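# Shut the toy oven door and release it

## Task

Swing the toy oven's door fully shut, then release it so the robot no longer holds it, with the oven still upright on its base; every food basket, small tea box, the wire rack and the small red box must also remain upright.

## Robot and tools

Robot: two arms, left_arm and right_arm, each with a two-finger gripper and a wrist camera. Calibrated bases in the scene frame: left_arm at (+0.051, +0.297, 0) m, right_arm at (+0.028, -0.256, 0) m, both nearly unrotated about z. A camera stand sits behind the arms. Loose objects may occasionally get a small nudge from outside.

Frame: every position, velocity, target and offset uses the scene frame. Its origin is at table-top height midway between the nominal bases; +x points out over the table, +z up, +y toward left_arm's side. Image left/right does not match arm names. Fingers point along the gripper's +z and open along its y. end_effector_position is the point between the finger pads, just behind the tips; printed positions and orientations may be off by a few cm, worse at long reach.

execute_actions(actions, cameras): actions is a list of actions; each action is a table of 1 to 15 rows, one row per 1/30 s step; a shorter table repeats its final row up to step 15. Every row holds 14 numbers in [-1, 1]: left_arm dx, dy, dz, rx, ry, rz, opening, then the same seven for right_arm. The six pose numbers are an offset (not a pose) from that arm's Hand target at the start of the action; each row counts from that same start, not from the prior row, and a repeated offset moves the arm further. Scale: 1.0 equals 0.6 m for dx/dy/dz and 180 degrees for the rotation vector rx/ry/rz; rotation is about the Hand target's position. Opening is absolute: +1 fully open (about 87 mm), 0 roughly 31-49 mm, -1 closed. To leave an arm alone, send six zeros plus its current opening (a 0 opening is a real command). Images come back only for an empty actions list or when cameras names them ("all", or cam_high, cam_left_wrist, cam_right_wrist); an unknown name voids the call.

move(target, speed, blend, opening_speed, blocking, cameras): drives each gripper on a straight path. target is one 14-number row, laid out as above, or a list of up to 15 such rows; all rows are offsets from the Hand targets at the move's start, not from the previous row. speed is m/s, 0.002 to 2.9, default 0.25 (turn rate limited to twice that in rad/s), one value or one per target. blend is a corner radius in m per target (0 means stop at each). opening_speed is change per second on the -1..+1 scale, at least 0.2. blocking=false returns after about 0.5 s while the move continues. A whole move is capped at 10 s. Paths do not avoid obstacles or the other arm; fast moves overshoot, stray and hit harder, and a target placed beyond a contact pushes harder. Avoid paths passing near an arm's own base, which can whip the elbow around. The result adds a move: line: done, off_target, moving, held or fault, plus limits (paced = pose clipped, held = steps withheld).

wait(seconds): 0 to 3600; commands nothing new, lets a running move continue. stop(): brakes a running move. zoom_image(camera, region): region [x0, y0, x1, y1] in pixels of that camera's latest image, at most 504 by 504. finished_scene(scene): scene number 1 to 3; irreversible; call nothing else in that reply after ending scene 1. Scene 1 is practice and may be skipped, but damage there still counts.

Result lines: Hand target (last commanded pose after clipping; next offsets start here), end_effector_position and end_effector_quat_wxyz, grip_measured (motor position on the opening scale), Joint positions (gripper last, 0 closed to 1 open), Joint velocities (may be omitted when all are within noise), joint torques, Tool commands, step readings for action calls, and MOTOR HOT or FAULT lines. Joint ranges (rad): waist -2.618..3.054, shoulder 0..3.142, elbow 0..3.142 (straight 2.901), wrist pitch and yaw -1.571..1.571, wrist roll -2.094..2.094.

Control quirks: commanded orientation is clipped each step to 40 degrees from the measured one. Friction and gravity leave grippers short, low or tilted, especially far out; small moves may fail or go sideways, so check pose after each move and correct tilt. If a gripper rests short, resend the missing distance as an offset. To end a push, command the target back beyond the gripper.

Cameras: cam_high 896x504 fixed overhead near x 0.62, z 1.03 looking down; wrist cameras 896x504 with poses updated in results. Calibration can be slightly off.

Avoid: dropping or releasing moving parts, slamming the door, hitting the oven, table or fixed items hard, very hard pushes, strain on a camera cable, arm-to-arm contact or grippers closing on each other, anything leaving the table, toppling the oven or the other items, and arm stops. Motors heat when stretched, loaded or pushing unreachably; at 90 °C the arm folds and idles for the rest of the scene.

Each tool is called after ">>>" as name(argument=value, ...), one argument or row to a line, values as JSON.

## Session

>>> execute_actions(
  actions=[],
)

>>> zoom_image(
  camera="cam_high",
  region=[370, 130, 750, 430],
)

Scene clock: 0.00 s.
left_arm: end_effector_position=(+0.4271, +0.3216, +0.0365) grip_measured=+1.000 end_effector_quat_wxyz=(+0.519, -0.049, +0.849, +0.085) | right_arm: end_effector_position=(+0.3957, -0.2912, +0.0342) grip_measured=+1.000 end_effector_quat_wxyz=(+0.512, +0.064, +0.854, -0.070)
Joint positions: left_arm=[0.002 1.541 0.438 0.627 -0.235 -0.015 1] | right_arm=[-0.023 1.507 0.419 0.596 0.169 0.029 1]
Joint velocities: within noise
Joint torques (N m): no reading
Heat: left arm: 33 °C; right arm: 29 °C.
Hand target: left_arm +0.4310, +0.3215, +0.0428; +0.527, -0.050, +0.844, +0.084 | right_arm +0.4003, -0.2913, +0.0412; +0.521, +0.064, +0.848, -0.070
Tool commands: left_gripper/opening=+1.0 right_gripper/opening=+1.0
camera_calibration:
cam_left_wrist: T_world_to_cam=[[0.17195, -0.98109, -0.08882, 0.24279], [-0.96012, -0.14672, -0.23801, 0.48847], [0.22047, 0.1262, -0.96719, 0.04239]] pos_world=[0.41789, 0.30452, 0.17882]
cam_right_wrist: T_world_to_cam=[[-0.20962, -0.97722, 0.03313, -0.20215], [-0.95876, 0.19877, -0.20316, 0.46382], [0.19195, -0.07435, -0.97858, 0.08571]] pos_world=[0.38586, -0.28336, 0.1848]

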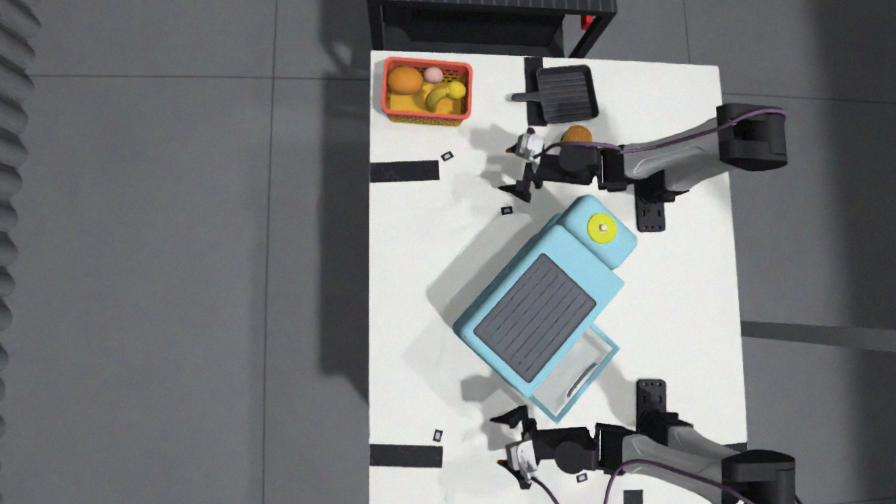

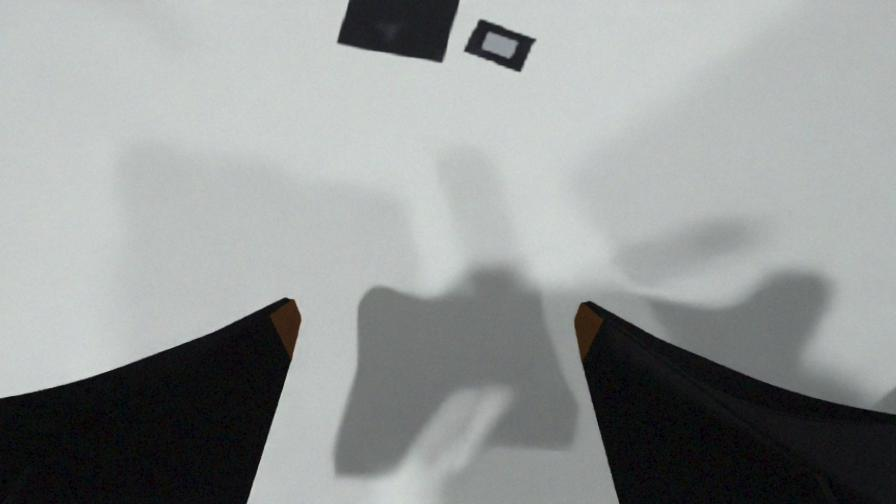

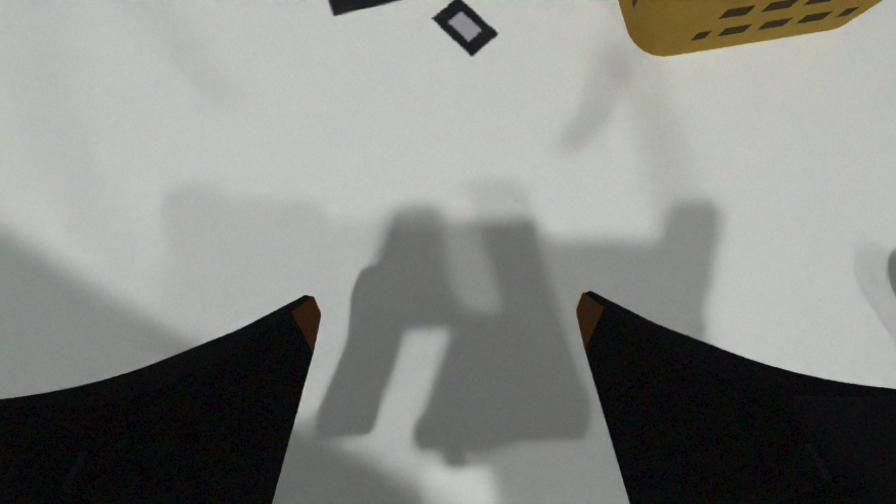

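Scaled by 1.326 from the camera's image (finer frame: 1280x720).

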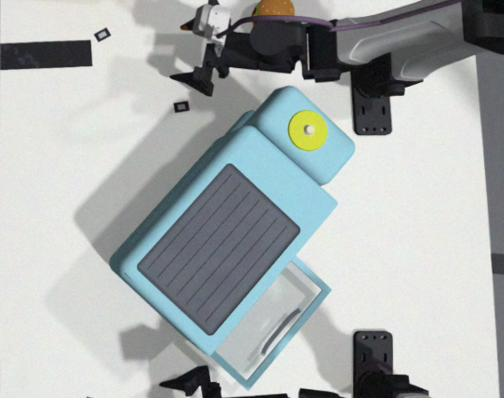

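>>> move(
  target=[
    [-0.035,-0.036,0.012,0,0,-0.375,-1,0,0,0,0,0,0,1],
    [-0.152,-0.103,-0.011,0,0,-0.375,-1,0,0,0,0,0,0,1],
  ],
  blend=[0.01,0],
  speed=[0.3,0.15],
  cameras=["cam_high","cam_left_wrist"],
)

Scene clock: 4.40 s.
left_arm: end_effector_position=(+0.3373, +0.2612, +0.0301) grip_measured=-0.999 end_effector_quat_wxyz=(+0.475, +0.420, +0.739, -0.231) | right_arm: end_effector_position=(+0.3957, -0.2912, +0.0342) grip_measured=+1.000 end_effector_quat_wxyz=(+0.512, +0.064, +0.854, -0.070)
Joint positions: left_arm=[0.403 1.478 0.526 -0.164 1.055 1.123 0] | right_arm=[-0.023 1.507 0.419 0.596 0.169 0.029 1]
Joint torques (N m): left_arm=[-0.5 -6.17 4.51 1.22 0.45 -0.04] | right_arm=[-0.68 -5.55 7.69 2.2 -0.02 0.12]
Heat: left arm: 34 °C; right arm: 30 °C.
Hand target: left_arm +0.3398, +0.2597, +0.0362; +0.485, +0.427, +0.730, -0.223 | right_arm +0.4003, -0.2913, +0.0412; +0.521, +0.064, +0.848, -0.070
Off the commanded pose: left_arm 0.007 m, 2 deg | right_arm 0.008 m, 1 deg.
move: done
cam_left_wrist: T_world_to_cam=[[-0.83896, -0.54158, -0.05334, 0.42339], [-0.51517, 0.82196, -0.24285, -0.01116], [0.17536, -0.17626, -0.9686, 0.15792]] pos_world=[0.32176, 0.26631, 0.17283]

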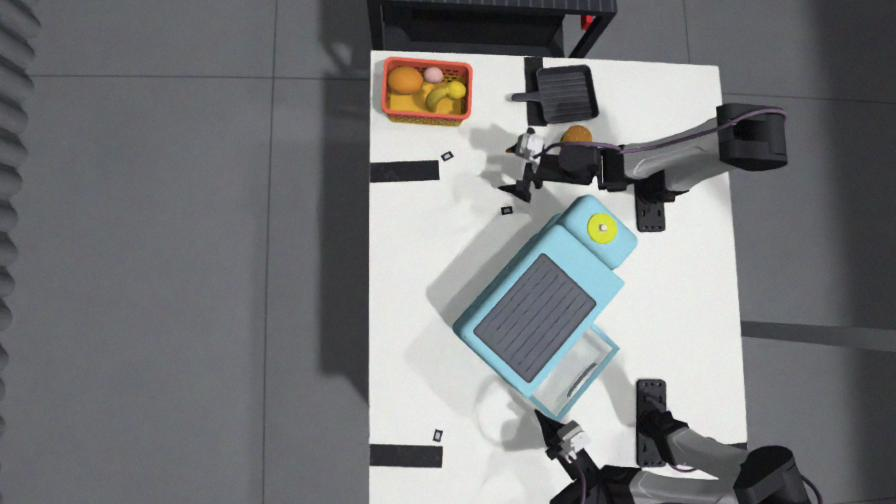

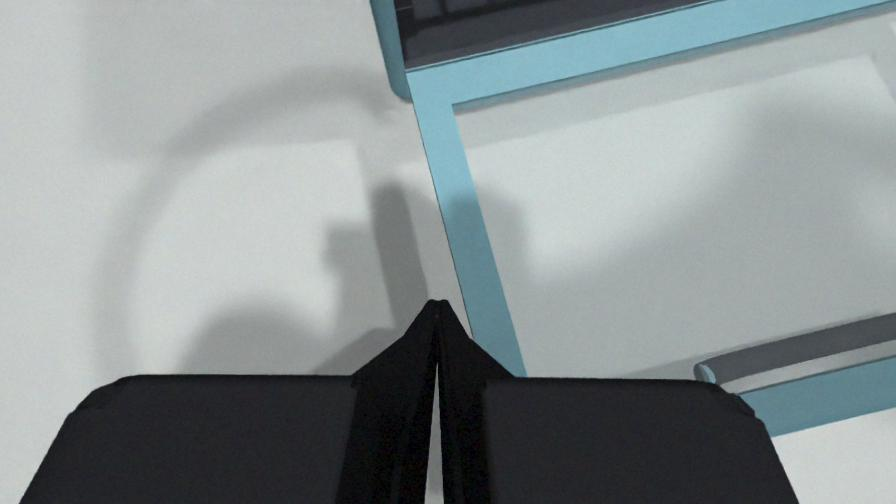

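>>> move(
  target=[
    [-0.037,0.037,-0.007,0,0,0,-1,0,0,0,0,0,0,1],
    [-0.083,-0.010,-0.01,0,0,0,-1,0,0,0,0,0,0,1],
  ],
  blend=[0.005,0],
  speed=0.12,
  cameras=["cam_high","cam_left_wrist"],
)

Scene clock: 6.23 s.
left_arm: end_effector_position=(+0.3064, +0.2736, +0.0291) grip_measured=-0.999 end_effector_quat_wxyz=(+0.488, +0.437, +0.734, -0.177) | right_arm: end_effector_position=(+0.3957, -0.2912, +0.0342) grip_measured=+1.000 end_effector_quat_wxyz=(+0.512, +0.064, +0.854, -0.070)
Joint positions: left_arm=[0.489 1.299 0.4 -0.237 1.039 1.267 0] | right_arm=[-0.023 1.507 0.419 0.596 0.169 0.029 1]
Joint torques (N m): left_arm=[-1.91 -4.27 3.29 0.51 0.93 -0.2] | right_arm=[-0.68 -5.55 7.71 2.2 -0.02 0.12]
Heat: left arm: 34 °C; right arm: 30 °C.
Hand target: left_arm +0.2900, +0.2537, +0.0302; +0.485, +0.427, +0.730, -0.223 | right_arm +0.4003, -0.2913, +0.0412; +0.521, +0.064, +0.848, -0.070
Off the commanded pose: left_arm 0.026 m, 5 deg | right_arm 0.008 m, 1 deg.
move: off_target (left_arm)
cam_left_wrist: T_world_to_cam=[[-0.81527, -0.55563, -0.16313, 0.40403], [-0.52026, 0.8265, -0.21501, -0.03804], [0.25429, -0.09042, -0.96289, 0.11669]] pos_world=[0.27993, 0.26648, 0.17009]

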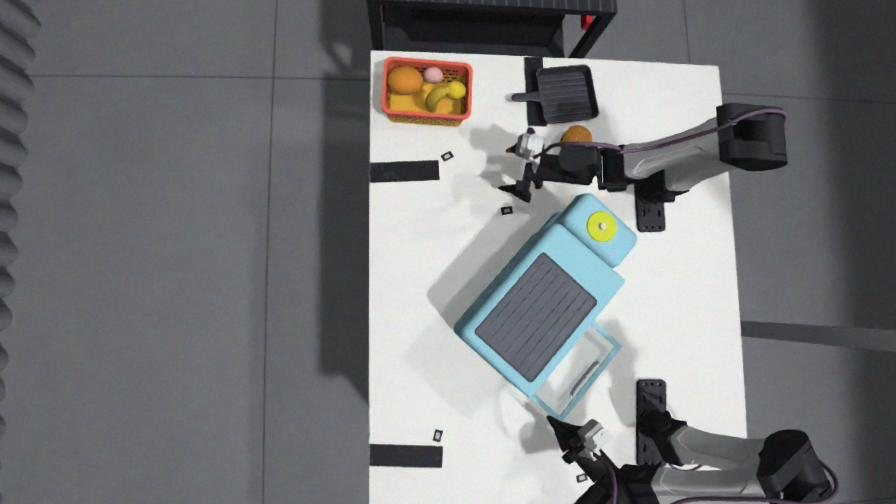

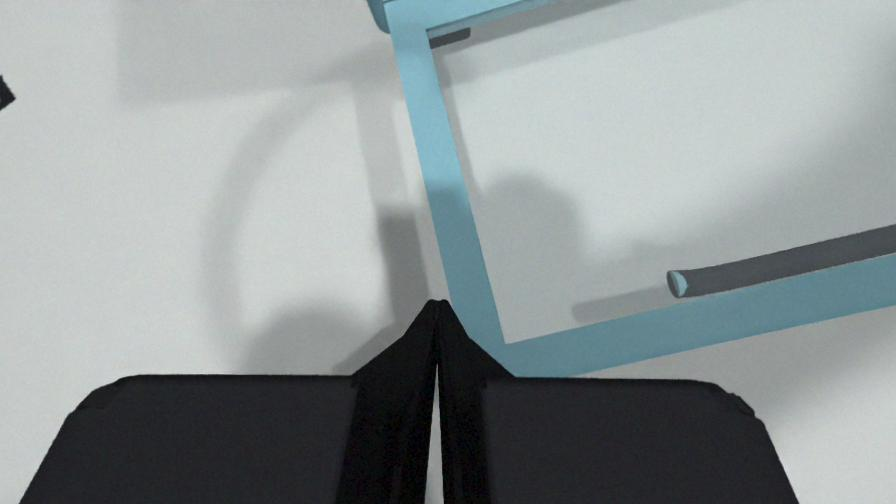

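>>> move(
  target=[
    [0.038,0.072,0.01,-0.055,-0.038,0,-1,0,0,0,0,0,0,1],
    [0.03,0.042,-0.0137,-0.055,-0.038,0,-1,0,0,0,0,0,0,1],
  ],
  speed=0.12,
  cameras=["cam_left_wrist"],
)

Scene clock: 9.73 s.
left_arm: end_effector_position=(+0.3040, +0.2793, +0.0155) grip_measured=-0.999 end_effector_quat_wxyz=(+0.551, +0.386, +0.688, -0.272) | right_arm: end_effector_position=(+0.3957, -0.2912, +0.0342) grip_measured=+1.000 end_effector_quat_wxyz=(+0.512, +0.064, +0.854, -0.070)
Joint positions: left_arm=[0.656 1.682 0.506 -0.435 1.322 1.665 0] | right_arm=[-0.023 1.507 0.419 0.596 0.169 0.029 1]
Joint torques (N m): left_arm=[-0.58 -6.93 2.82 0.53 0.65 -0.05] | right_arm=[-0.68 -5.56 7.71 2.2 -0.02 0.12]
Heat: left arm: 34 °C; right arm: 30 °C.
Hand target: left_arm +0.3081, +0.2788, +0.0220; +0.563, +0.396, +0.677, -0.259 | right_arm +0.4003, -0.2913, +0.0412; +0.521, +0.064, +0.848, -0.070
Off the commanded pose: left_arm 0.008 m, 3 deg | right_arm 0.008 m, 1 deg.
move: off_target (left_arm)
cam_left_wrist: T_world_to_cam=[[-0.83177, -0.55311, -0.04725, 0.40549], [-0.47954, 0.7588, -0.44075, -0.03686], [0.27964, -0.34394, -0.89639, 0.16682]] pos_world=[0.27294, 0.30962, 0.15245]

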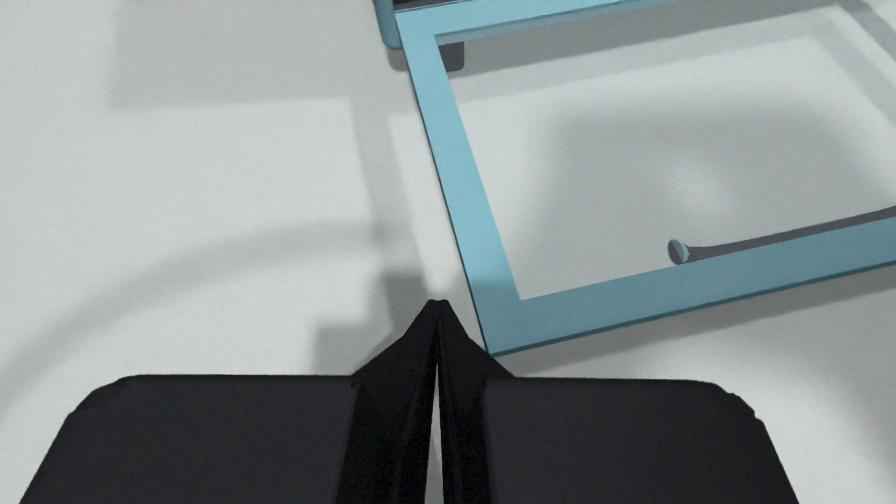

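>>> move(
  target=[
    [-0.038,-0.035,0,0,0,0,-1,0,0,0,0,0,0,1],
    [-0.019,-0.054,0.098,0,0,0,-1,0,0,0,0,0,0,1],
  ],
  speed=0.1,
  blend=[0.004,0],
  cameras=["cam_high","cam_left_wrist"],
)

Scene clock: 11.97 s.
left_arm: end_effector_position=(+0.3053, +0.2595, +0.0757) grip_measured=-0.999 end_effector_quat_wxyz=(+0.561, +0.401, +0.687, -0.230) | right_arm: end_effector_position=(+0.3957, -0.2912, +0.0342) grip_measured=+1.000 end_effector_quat_wxyz=(+0.512, +0.064, +0.854, -0.070)
Joint positions: left_arm=[0.547 1.201 0.406 -0.272 1.263 1.186 0] | right_arm=[-0.023 1.507 0.419 0.596 0.169 0.029 1]
Joint torques (N m): left_arm=[-1.55 -4.05 4.72 0.73 0.85 -0.14] | right_arm=[-0.68 -5.55 7.71 2.2 -0.02 0.12]
Heat: left arm: 34 °C; right arm: 31 °C.
Hand target: left_arm +0.2966, +0.2464, +0.0808; +0.563, +0.396, +0.677, -0.259 | right_arm +0.4003, -0.2913, +0.0412; +0.521, +0.064, +0.848, -0.070
Off the commanded pose: left_arm 0.016 m, 4 deg | right_arm 0.008 m, 1 deg.
move: off_target (left_arm)
cam_left_wrist: T_world_to_cam=[[-0.80937, -0.57269, -0.13014, 0.40303], [-0.47919, 0.77209, -0.41744, 0.00004], [0.33955, -0.2755, -0.89934, 0.17772]] pos_world=[0.26587, 0.27975, 0.2123]

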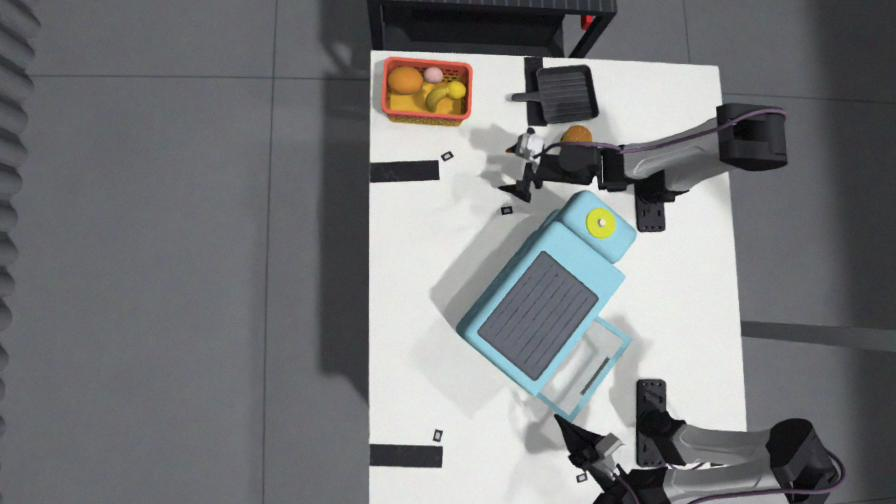

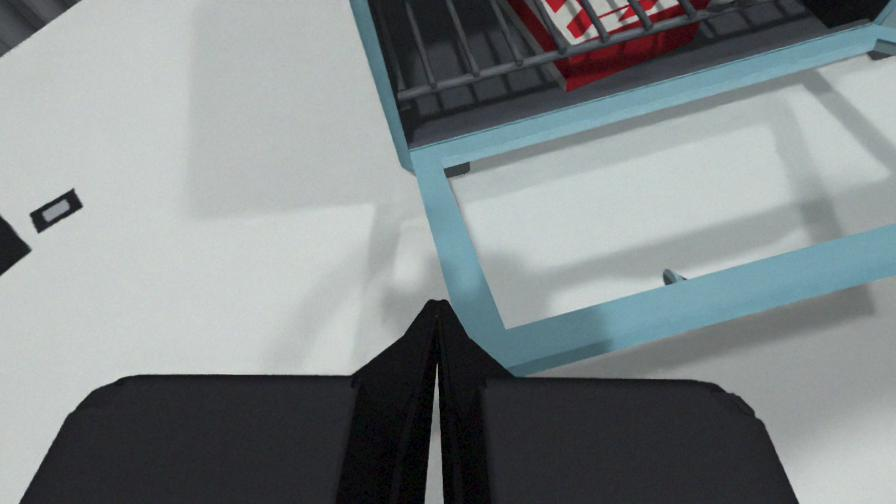

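>>> move(
  target=[
    [-0.011,0.073,0.049,0.073,0.051,0,-1,0,0,0,0,0,0,1],
    [-0.091,0.019,0.007,0.146,0.102,0,-1,0,0,0,0,0,0,1],
  ],
  speed=0.15,
  cameras=["cam_high","cam_left_wrist"],
)

Scene clock: 16.47 s.
left_arm: end_effector_position=(+0.2390, +0.2560, +0.0861) grip_measured=-0.999 end_effector_quat_wxyz=(+0.341, +0.463, +0.800, -0.170) | right_arm: end_effector_position=(+0.3957, -0.2912, +0.0342) grip_measured=+1.000 end_effector_quat_wxyz=(+0.512, +0.064, +0.854, -0.070)
Joint positions: left_arm=[0.306 0.942 0.636 -0.961 0.732 1.193 0] | right_arm=[-0.023 1.507 0.419 0.596 0.169 0.029 1]
Joint torques (N m): left_arm=[-0.55 -1.99 5.53 1.14 0.16 -0.06] | right_arm=[-0.68 -5.55 7.69 2.2 -0.02 0.12]
Heat: left arm: 34 °C; right arm: 31 °C.
Hand target: left_arm +0.2420, +0.2578, +0.0850; +0.344, +0.467, +0.799, -0.158 | right_arm +0.4003, -0.2913, +0.0412; +0.521, +0.064, +0.848, -0.070
Off the commanded pose: left_arm 0.004 m, 1 deg | right_arm 0.008 m, 1 deg.
move: done
cam_left_wrist: T_world_to_cam=[[-0.85697, -0.51386, -0.03931, 0.33716], [-0.51527, 0.85288, 0.08424, -0.0799], [-0.00976, 0.09244, -0.99567, 0.20622]] pos_world=[0.24978, 0.22234, 0.22531]

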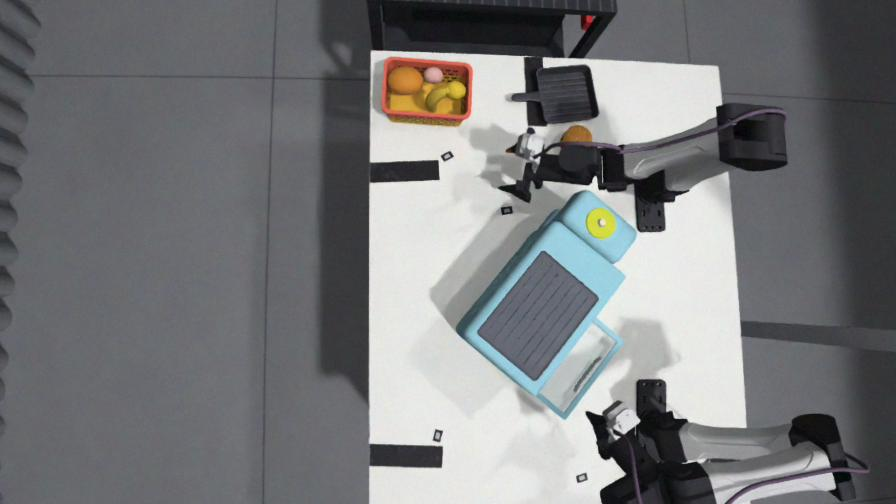

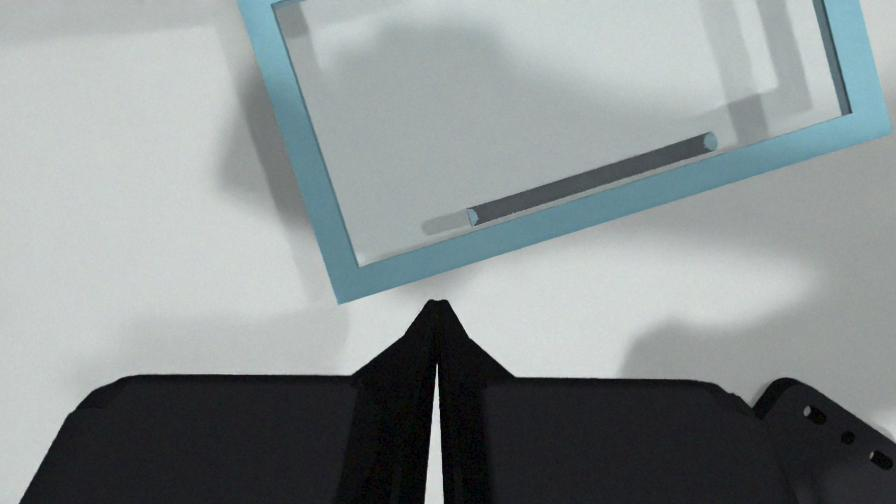

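>>> move(
  target=[
    [-0.005,0.043,0,0,0,0,-1,0,0,0,0,0,0,1],
    [-0.005,0.043,-0.115,0,0,0,-1,0,0,0,0,0,0,1],
    [0.06,-0.014,-0.115,0,0,0,-1,0,0,0,0,0,0,1],
    [0.08,-0.032,-0.018,0,0,0,-1,0,0,0,0,0,0,1],
  ],
  speed=0.1,
  blend=[0.005,0.005,0.003,0],
  cameras=["cam_high","cam_left_wrist"],
)

Scene clock: 19.43 s.
left_arm: end_effector_position=(+0.2636, +0.2511, +0.0533) grip_measured=-1.000 end_effector_quat_wxyz=(+0.290, +0.450, +0.829, -0.162) | right_arm: end_effector_position=(+0.3957, -0.2912, +0.0342) grip_measured=+1.000 end_effector_quat_wxyz=(+0.512, +0.064, +0.854, -0.070)
Joint positions: left_arm=[0.159 1.116 0.617 -0.733 0.599 1.002 0] | right_arm=[-0.023 1.507 0.419 0.596 0.169 0.029 1]
Joint torques (N m): left_arm=[-1.66 -3.47 9.92 1.6 0.89 -0.03] | right_arm=[-0.68 -5.55 7.69 2.2 -0.02 0.12]
Heat: left arm: 34 °C; right arm: 31 °C.
Hand target: left_arm +0.2900, +0.2386, +0.0741; +0.344, +0.467, +0.799, -0.158 | right_arm +0.4003, -0.2913, +0.0412; +0.521, +0.064, +0.848, -0.070
Off the commanded pose: left_arm 0.036 m, 7 deg | right_arm 0.008 m, 1 deg.
move: off_target (left_arm)
cam_left_wrist: T_world_to_cam=[[-0.83877, -0.54437, 0.01151, 0.35465], [-0.53306, 0.82528, 0.18644, -0.05418], [-0.11099, 0.15024, -0.9824, 0.18571]] pos_world=[0.2892, 0.20987, 0.18846]

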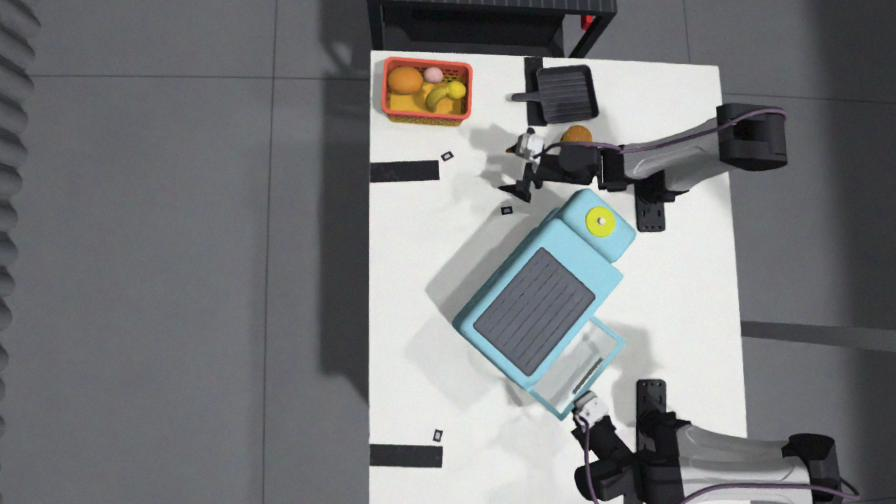

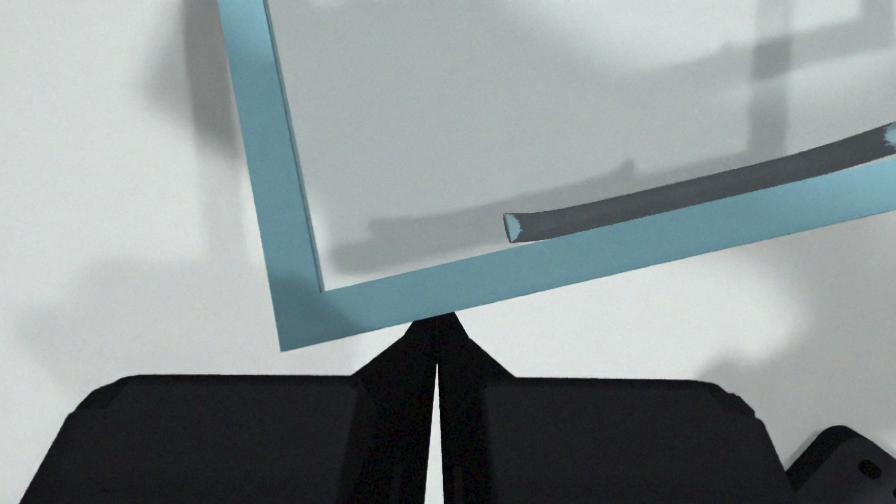

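>>> move(
  target=[-0.015,0.013,0.08,0,0,0,-1,0,0,0,0,0,0,1],
  speed=0.1,
  cameras=["cam_high","cam_left_wrist"],
)

Scene clock: 20.83 s.
left_arm: end_effector_position=(+0.2774, +0.2471, +0.1099) grip_measured=-1.000 end_effector_quat_wxyz=(+0.329, +0.463, +0.807, -0.161) | right_arm: end_effector_position=(+0.3957, -0.2912, +0.0342) grip_measured=+1.000 end_effector_quat_wxyz=(+0.512, +0.064, +0.854, -0.070)
Joint positions: left_arm=[0.172 1.076 0.792 -0.889 0.656 1.033 0] | right_arm=[-0.023 1.507 0.419 0.596 0.169 0.029 1]
Joint torques (N m): left_arm=[0.47 -3.34 9.24 0.93 0.45 0.08] | right_arm=[-0.68 -5.55 7.71 2.2 -0.02 0.12]
Heat: left arm: 35 °C; right arm: 31 °C.
Hand target: left_arm +0.2810, +0.2465, +0.1222; +0.344, +0.467, +0.799, -0.158 | right_arm +0.4003, -0.2913, +0.0412; +0.521, +0.064, +0.848, -0.070
Off the commanded pose: left_arm 0.013 m, 2 deg | right_arm 0.008 m, 1 deg.
move: off_target (left_arm)
cam_left_wrist: T_world_to_cam=[[-0.85327, -0.51988, -0.04064, 0.36704], [-0.52086, 0.84593, 0.11453, -0.05467], [-0.02516, 0.11889, -0.99259, 0.22851]] pos_world=[0.29046, 0.20989, 0.24799]

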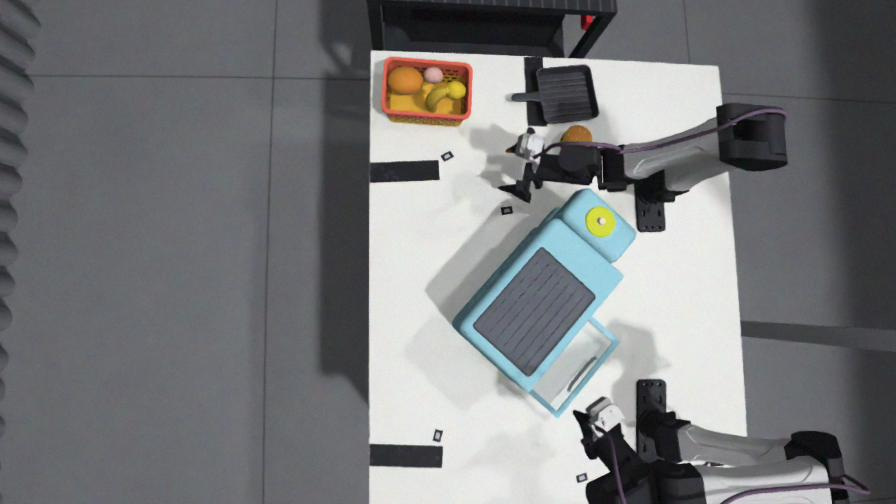

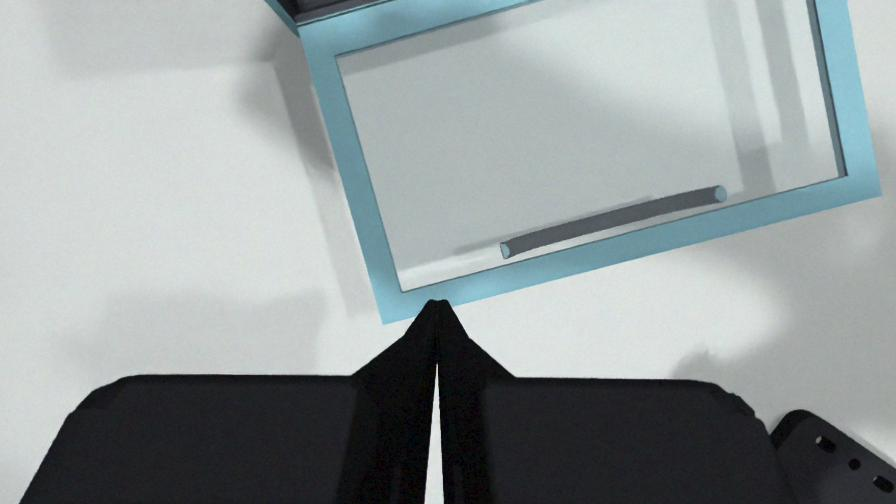

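>>> move(
  target=[
    [-0.032,0.051,-0.07,-0.046,-0.032,0.044,-1,0,0,0,0,0,0,1],
    [-0.032,0.051,-0.184,-0.046,-0.032,0.044,-1,0,0,0,0,0,0,1],
    [0.025,0.001,-0.184,-0.046,-0.032,0.044,-1,0,0,0,0,0,0,1],
    [0.025,0.001,-0.125,-0.046,-0.032,0.044,-1,0,0,0,0,0,0,1],
  ],
  speed=0.1,
  blend=[0.005,0.003,0.002,0],
  cameras=["cam_high","cam_left_wrist"],
)

Scene clock: 26.07 s.
left_arm: end_effector_position=(+0.2737, +0.2528, +0.0235) grip_measured=-1.000 end_effector_quat_wxyz=(+0.384, +0.373, +0.826, -0.174) | right_arm: end_effector_position=(+0.3957, -0.2912, +0.0342) grip_measured=+1.000 end_effector_quat_wxyz=(+0.512, +0.064, +0.854, -0.070)
Joint positions: left_arm=[0.279 1.073 0.371 -0.36 0.742 0.881 0] | right_arm=[-0.023 1.507 0.419 0.596 0.169 0.029 1]
Joint torques (N m): left_arm=[-1.14 -3.43 10.07 1.61 0.77 -0.04] | right_arm=[-0.68 -5.56 7.69 2.2 -0.02 0.12]
Heat: left arm: 35 °C; right arm: 31 °C.
Hand target: left_arm +0.2960, +0.2470, +0.0472; +0.427, +0.392, +0.797, -0.168 | right_arm +0.4003, -0.2913, +0.0412; +0.521, +0.064, +0.848, -0.070
Off the commanded pose: left_arm 0.033 m, 6 deg | right_arm 0.008 m, 1 deg.
move: off_target (left_arm)
cam_left_wrist: T_world_to_cam=[[-0.75005, -0.66137, 0.00477, 0.36981], [-0.66138, 0.75002, -0.00606, 0.01398], [0.00043, -0.0077, -0.99997, 0.16717]] pos_world=[0.28656, 0.23538, 0.16549]

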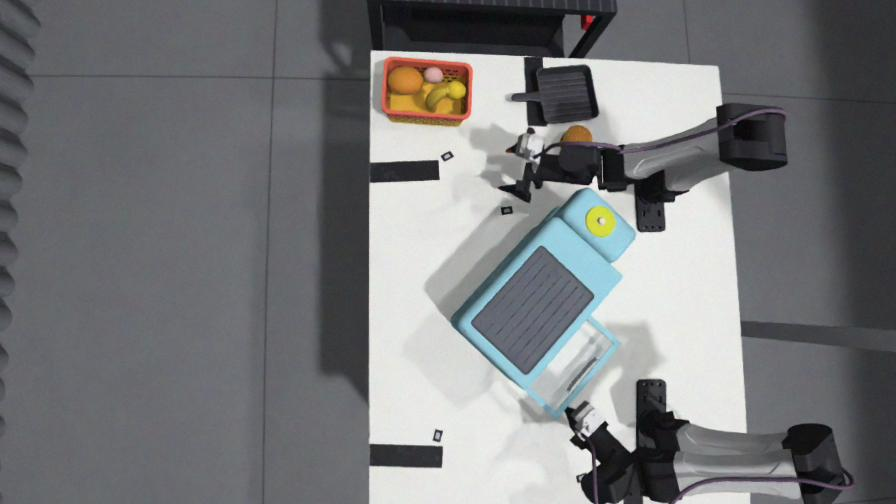

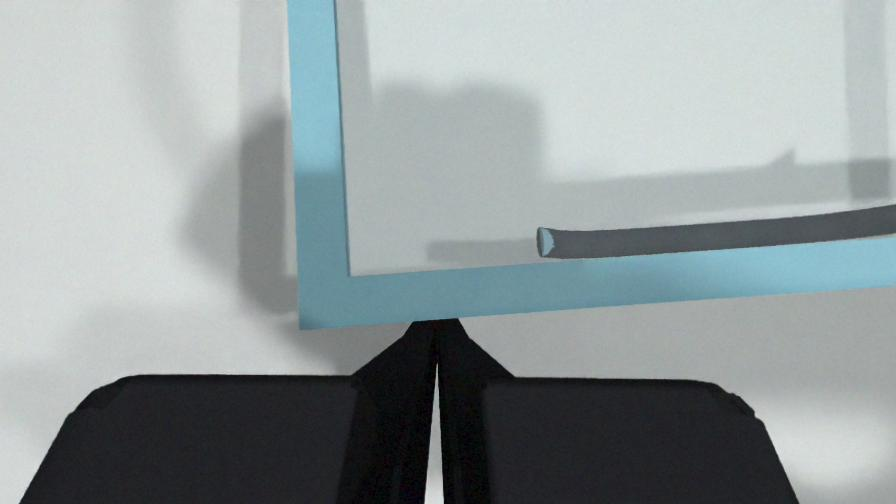

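>>> move(
  target=[0.008,-0.007,0.09,0,0,0,-1,0,0,0,0,0,0,1],
  speed=0.08,
  cameras=["cam_high","cam_left_wrist"],
)

Scene clock: 27.37 s.
left_arm: end_effector_position=(+0.2965, +0.2465, +0.0872) grip_measured=-1.000 end_effector_quat_wxyz=(+0.413, +0.386, +0.808, -0.167) | right_arm: end_effector_position=(+0.3957, -0.2912, +0.0342) grip_measured=+1.000 end_effector_quat_wxyz=(+0.512, +0.064, +0.854, -0.070)
Joint positions: left_arm=[0.237 1.009 0.57 -0.526 0.748 0.839 0] | right_arm=[-0.023 1.507 0.419 0.596 0.169 0.029 1]
Joint torques (N m): left_arm=[-0.69 -3 9.54 1.24 0.45 -0.04] | right_arm=[-0.69 -5.56 7.69 2.2 -0.02 0.12]
Heat: left arm: 35 °C; right arm: 31 °C.
Hand target: left_arm +0.3008, +0.2429, +0.1011; +0.427, +0.392, +0.797, -0.168 | right_arm +0.4003, -0.2913, +0.0412; +0.521, +0.064, +0.848, -0.070
Off the commanded pose: left_arm 0.015 m, 2 deg | right_arm 0.008 m, 1 deg.
move: off_target (left_arm)
cam_left_wrist: T_world_to_cam=[[-0.76118, -0.64694, -0.04552, 0.3866], [-0.64452, 0.7624, -0.05784, 0.03062], [0.07212, -0.01469, -0.99729, 0.21103]] pos_world=[0.29878, 0.22986, 0.22982]

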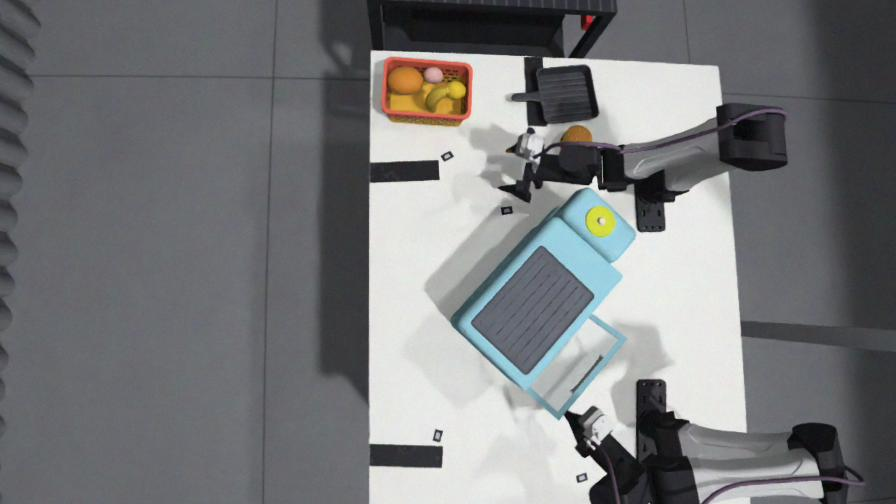

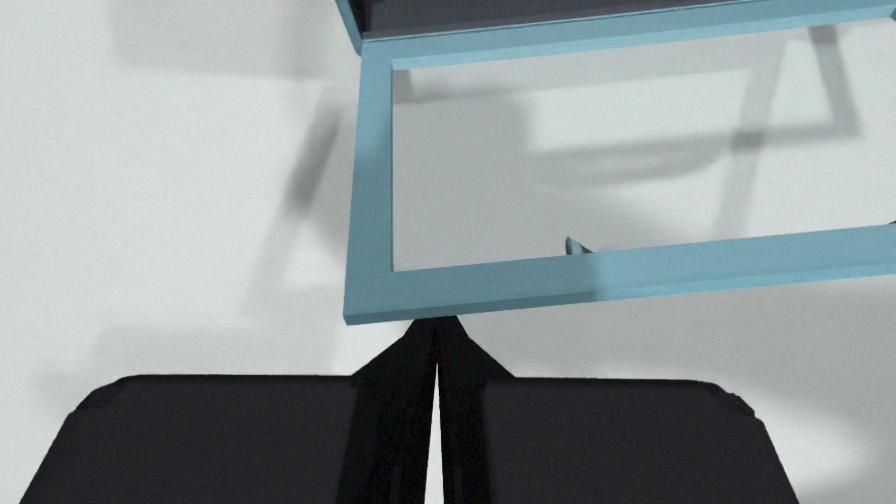

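>>> move(
  target=[
    [0.031,-0.028,0.055,0,0,0,-1,0,0,0,0,0,0,1],
    [0.072,-0.065,0.097,0,0,0,-1,0,0,0,0,0,0,1],
    [0.136,-0.123,0.10,0,0,0,-1,0,0,0,0,0,0,1],
  ],
  speed=0.09,
  blend=[0.015,0.015,0],
  cameras=["cam_high","cam_left_wrist"],
)

Scene clock: 29.83 s.
left_arm: end_effector_position=(+0.3695, +0.1712, +0.1502) grip_measured=-1.000 end_effector_quat_wxyz=(+0.409, +0.392, +0.805, -0.178) | right_arm: end_effector_position=(+0.3957, -0.2912, +0.0342) grip_measured=+1.000 end_effector_quat_wxyz=(+0.512, +0.064, +0.854, -0.070)
Joint positions: left_arm=[-0.118 1.27 0.932 -0.44 0.541 0.511 0] | right_arm=[-0.023 1.507 0.419 0.596 0.169 0.029 1]
Joint torques (N m): left_arm=[-0.57 -3.18 10 1.92 -0.03 -0.05] | right_arm=[-0.68 -5.55 7.71 2.2 -0.02 0.12]
Heat: left arm: 36 °C; right arm: 31 °C.
Hand target: left_arm +0.3825, +0.1691, +0.1613; +0.427, +0.392, +0.797, -0.168 | right_arm +0.4003, -0.2913, +0.0412; +0.521, +0.064, +0.848, -0.070
Off the commanded pose: left_arm 0.017 m, 2 deg | right_arm 0.008 m, 1 deg.
move: off_target (left_arm)
cam_left_wrist: T_world_to_cam=[[-0.77572, -0.63039, -0.02933, 0.39641], [-0.62819, 0.77578, -0.05945, 0.13078], [0.06023, -0.02769, -0.9978, 0.27423]] pos_world=[0.37314, 0.15603, 0.29303]

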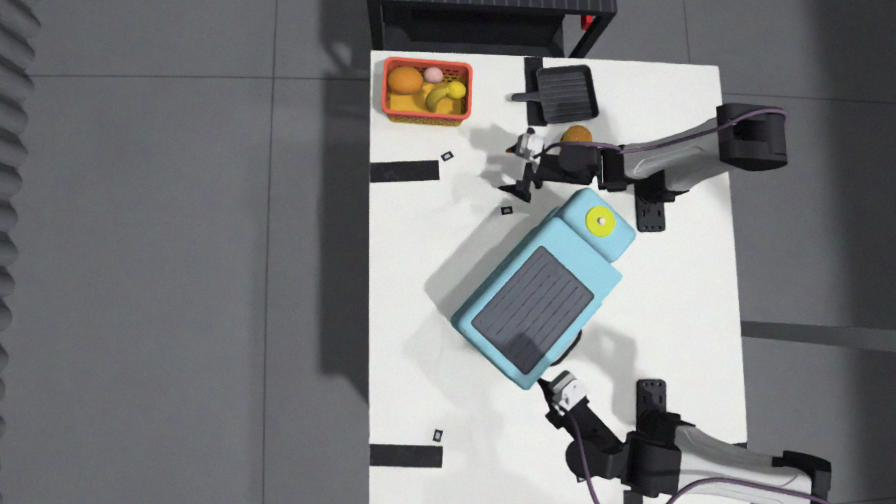

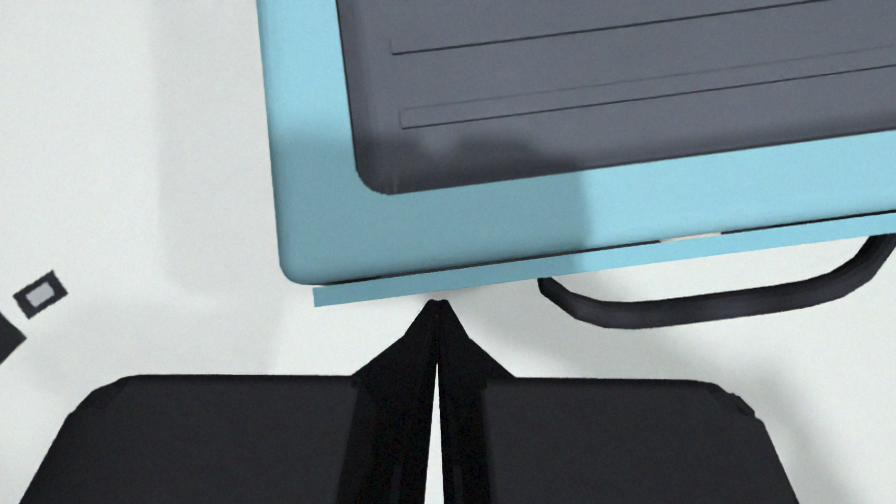

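>>> move(
  target=[
    [0.035,-0.032,0.0,0,0,0,-1,0,0,0,0,0,0,1],
    [0.037,-0.034,0.0,0,0,0,-1,0,0,0,0,0,0,1],
    [-0.03,0.03,0.0,0,0,0,-1,0,0,0,0,0,0,1],
    [-0.10,0.09,0.02,0,0,0,-1,0,0,0,0,0,0,1],
  ],
  speed=[0.06,0.06,0.04,0.15],
  blend=[0.003,0.001,0.01,0],
  cameras=["cam_high","cam_left_wrist"],
)

>>> zoom_image(
  camera="cam_left_wrist",
  region=[250, 0, 750, 350],
)

>>> zoom_image(
  camera="cam_high",
  region=[440, 180, 660, 420],
)

Scene clock: 33.33 s.
left_arm: end_effector_position=(+0.3261, +0.2237, +0.1729) grip_measured=-1.000 end_effector_quat_wxyz=(+0.427, +0.390, +0.799, -0.162) | right_arm: end_effector_position=(+0.3957, -0.2912, +0.0342) grip_measured=+1.000 end_effector_quat_wxyz=(+0.512, +0.064, +0.854, -0.070)
Joint positions: left_arm=[0.098 1.057 0.898 -0.678 0.67 0.695 0] | right_arm=[-0.023 1.507 0.419 0.596 0.169 0.029 1]
Joint torques (N m): left_arm=[0.49 -3.08 6.68 1.37 0.36 0.07] | right_arm=[-0.68 -5.55 7.71 2.2 -0.02 0.12]
Heat: left arm: 36 °C; right arm: 31 °C.
Hand target: left_arm +0.3224, +0.2230, +0.1732; +0.427, +0.392, +0.797, -0.168 | right_arm +0.4003, -0.2913, +0.0412; +0.521, +0.064, +0.848, -0.070
Off the commanded pose: left_arm 0.004 m, 1 deg | right_arm 0.008 m, 1 deg.
move: done; blend cut to 0.0008 m at target 1, 0.0008 m at target 2
cam_left_wrist: T_world_to_cam=[[-0.76236, -0.64338, -0.06977, 0.40201], [-0.6384, 0.76533, -0.08193, 0.07364], [0.10611, -0.01791, -0.99419, 0.28311]] pos_world=[0.32345, 0.20735, 0.31554]

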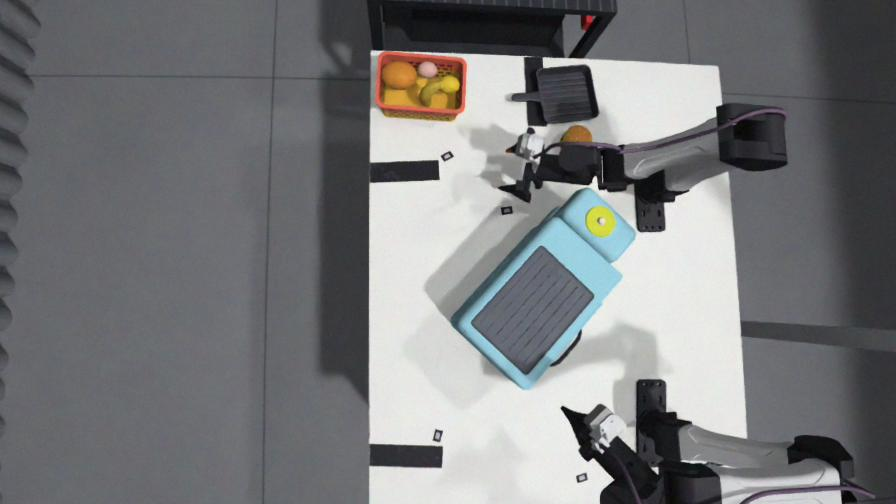

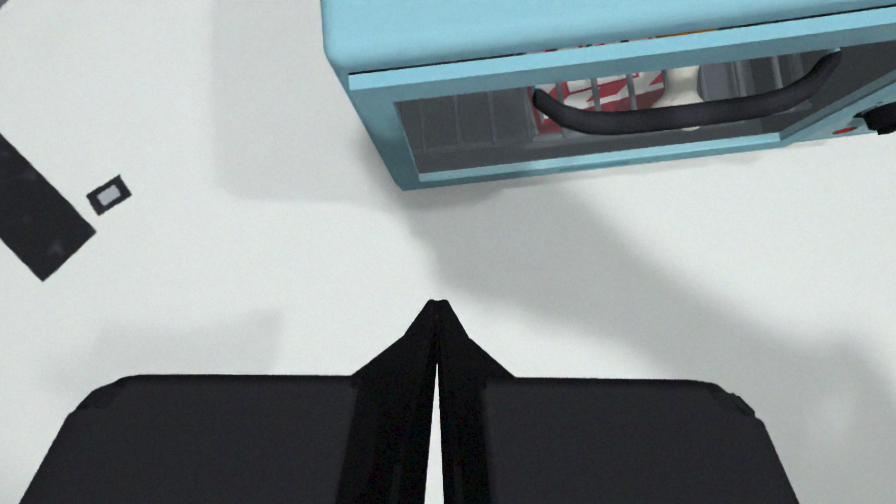

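Scaled by 1.008 from the camera's image (finer frame: 1280x720).

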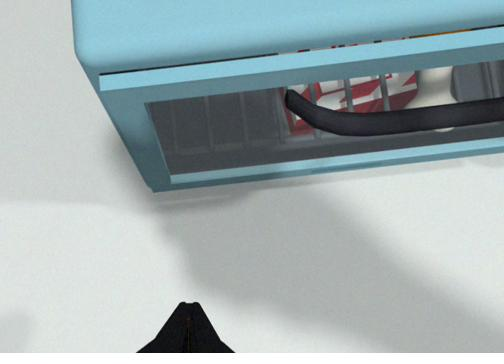

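Scaled by 2.100 from the camera's image (finer frame: 1280x720).

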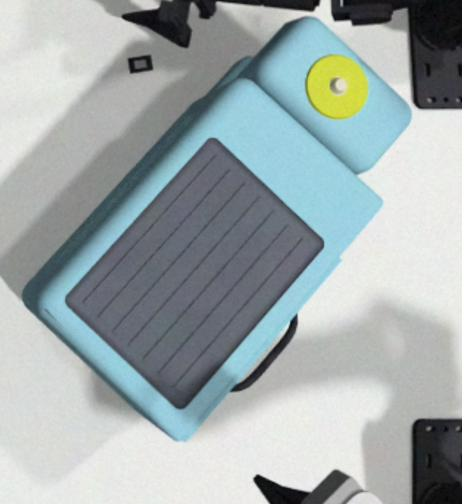

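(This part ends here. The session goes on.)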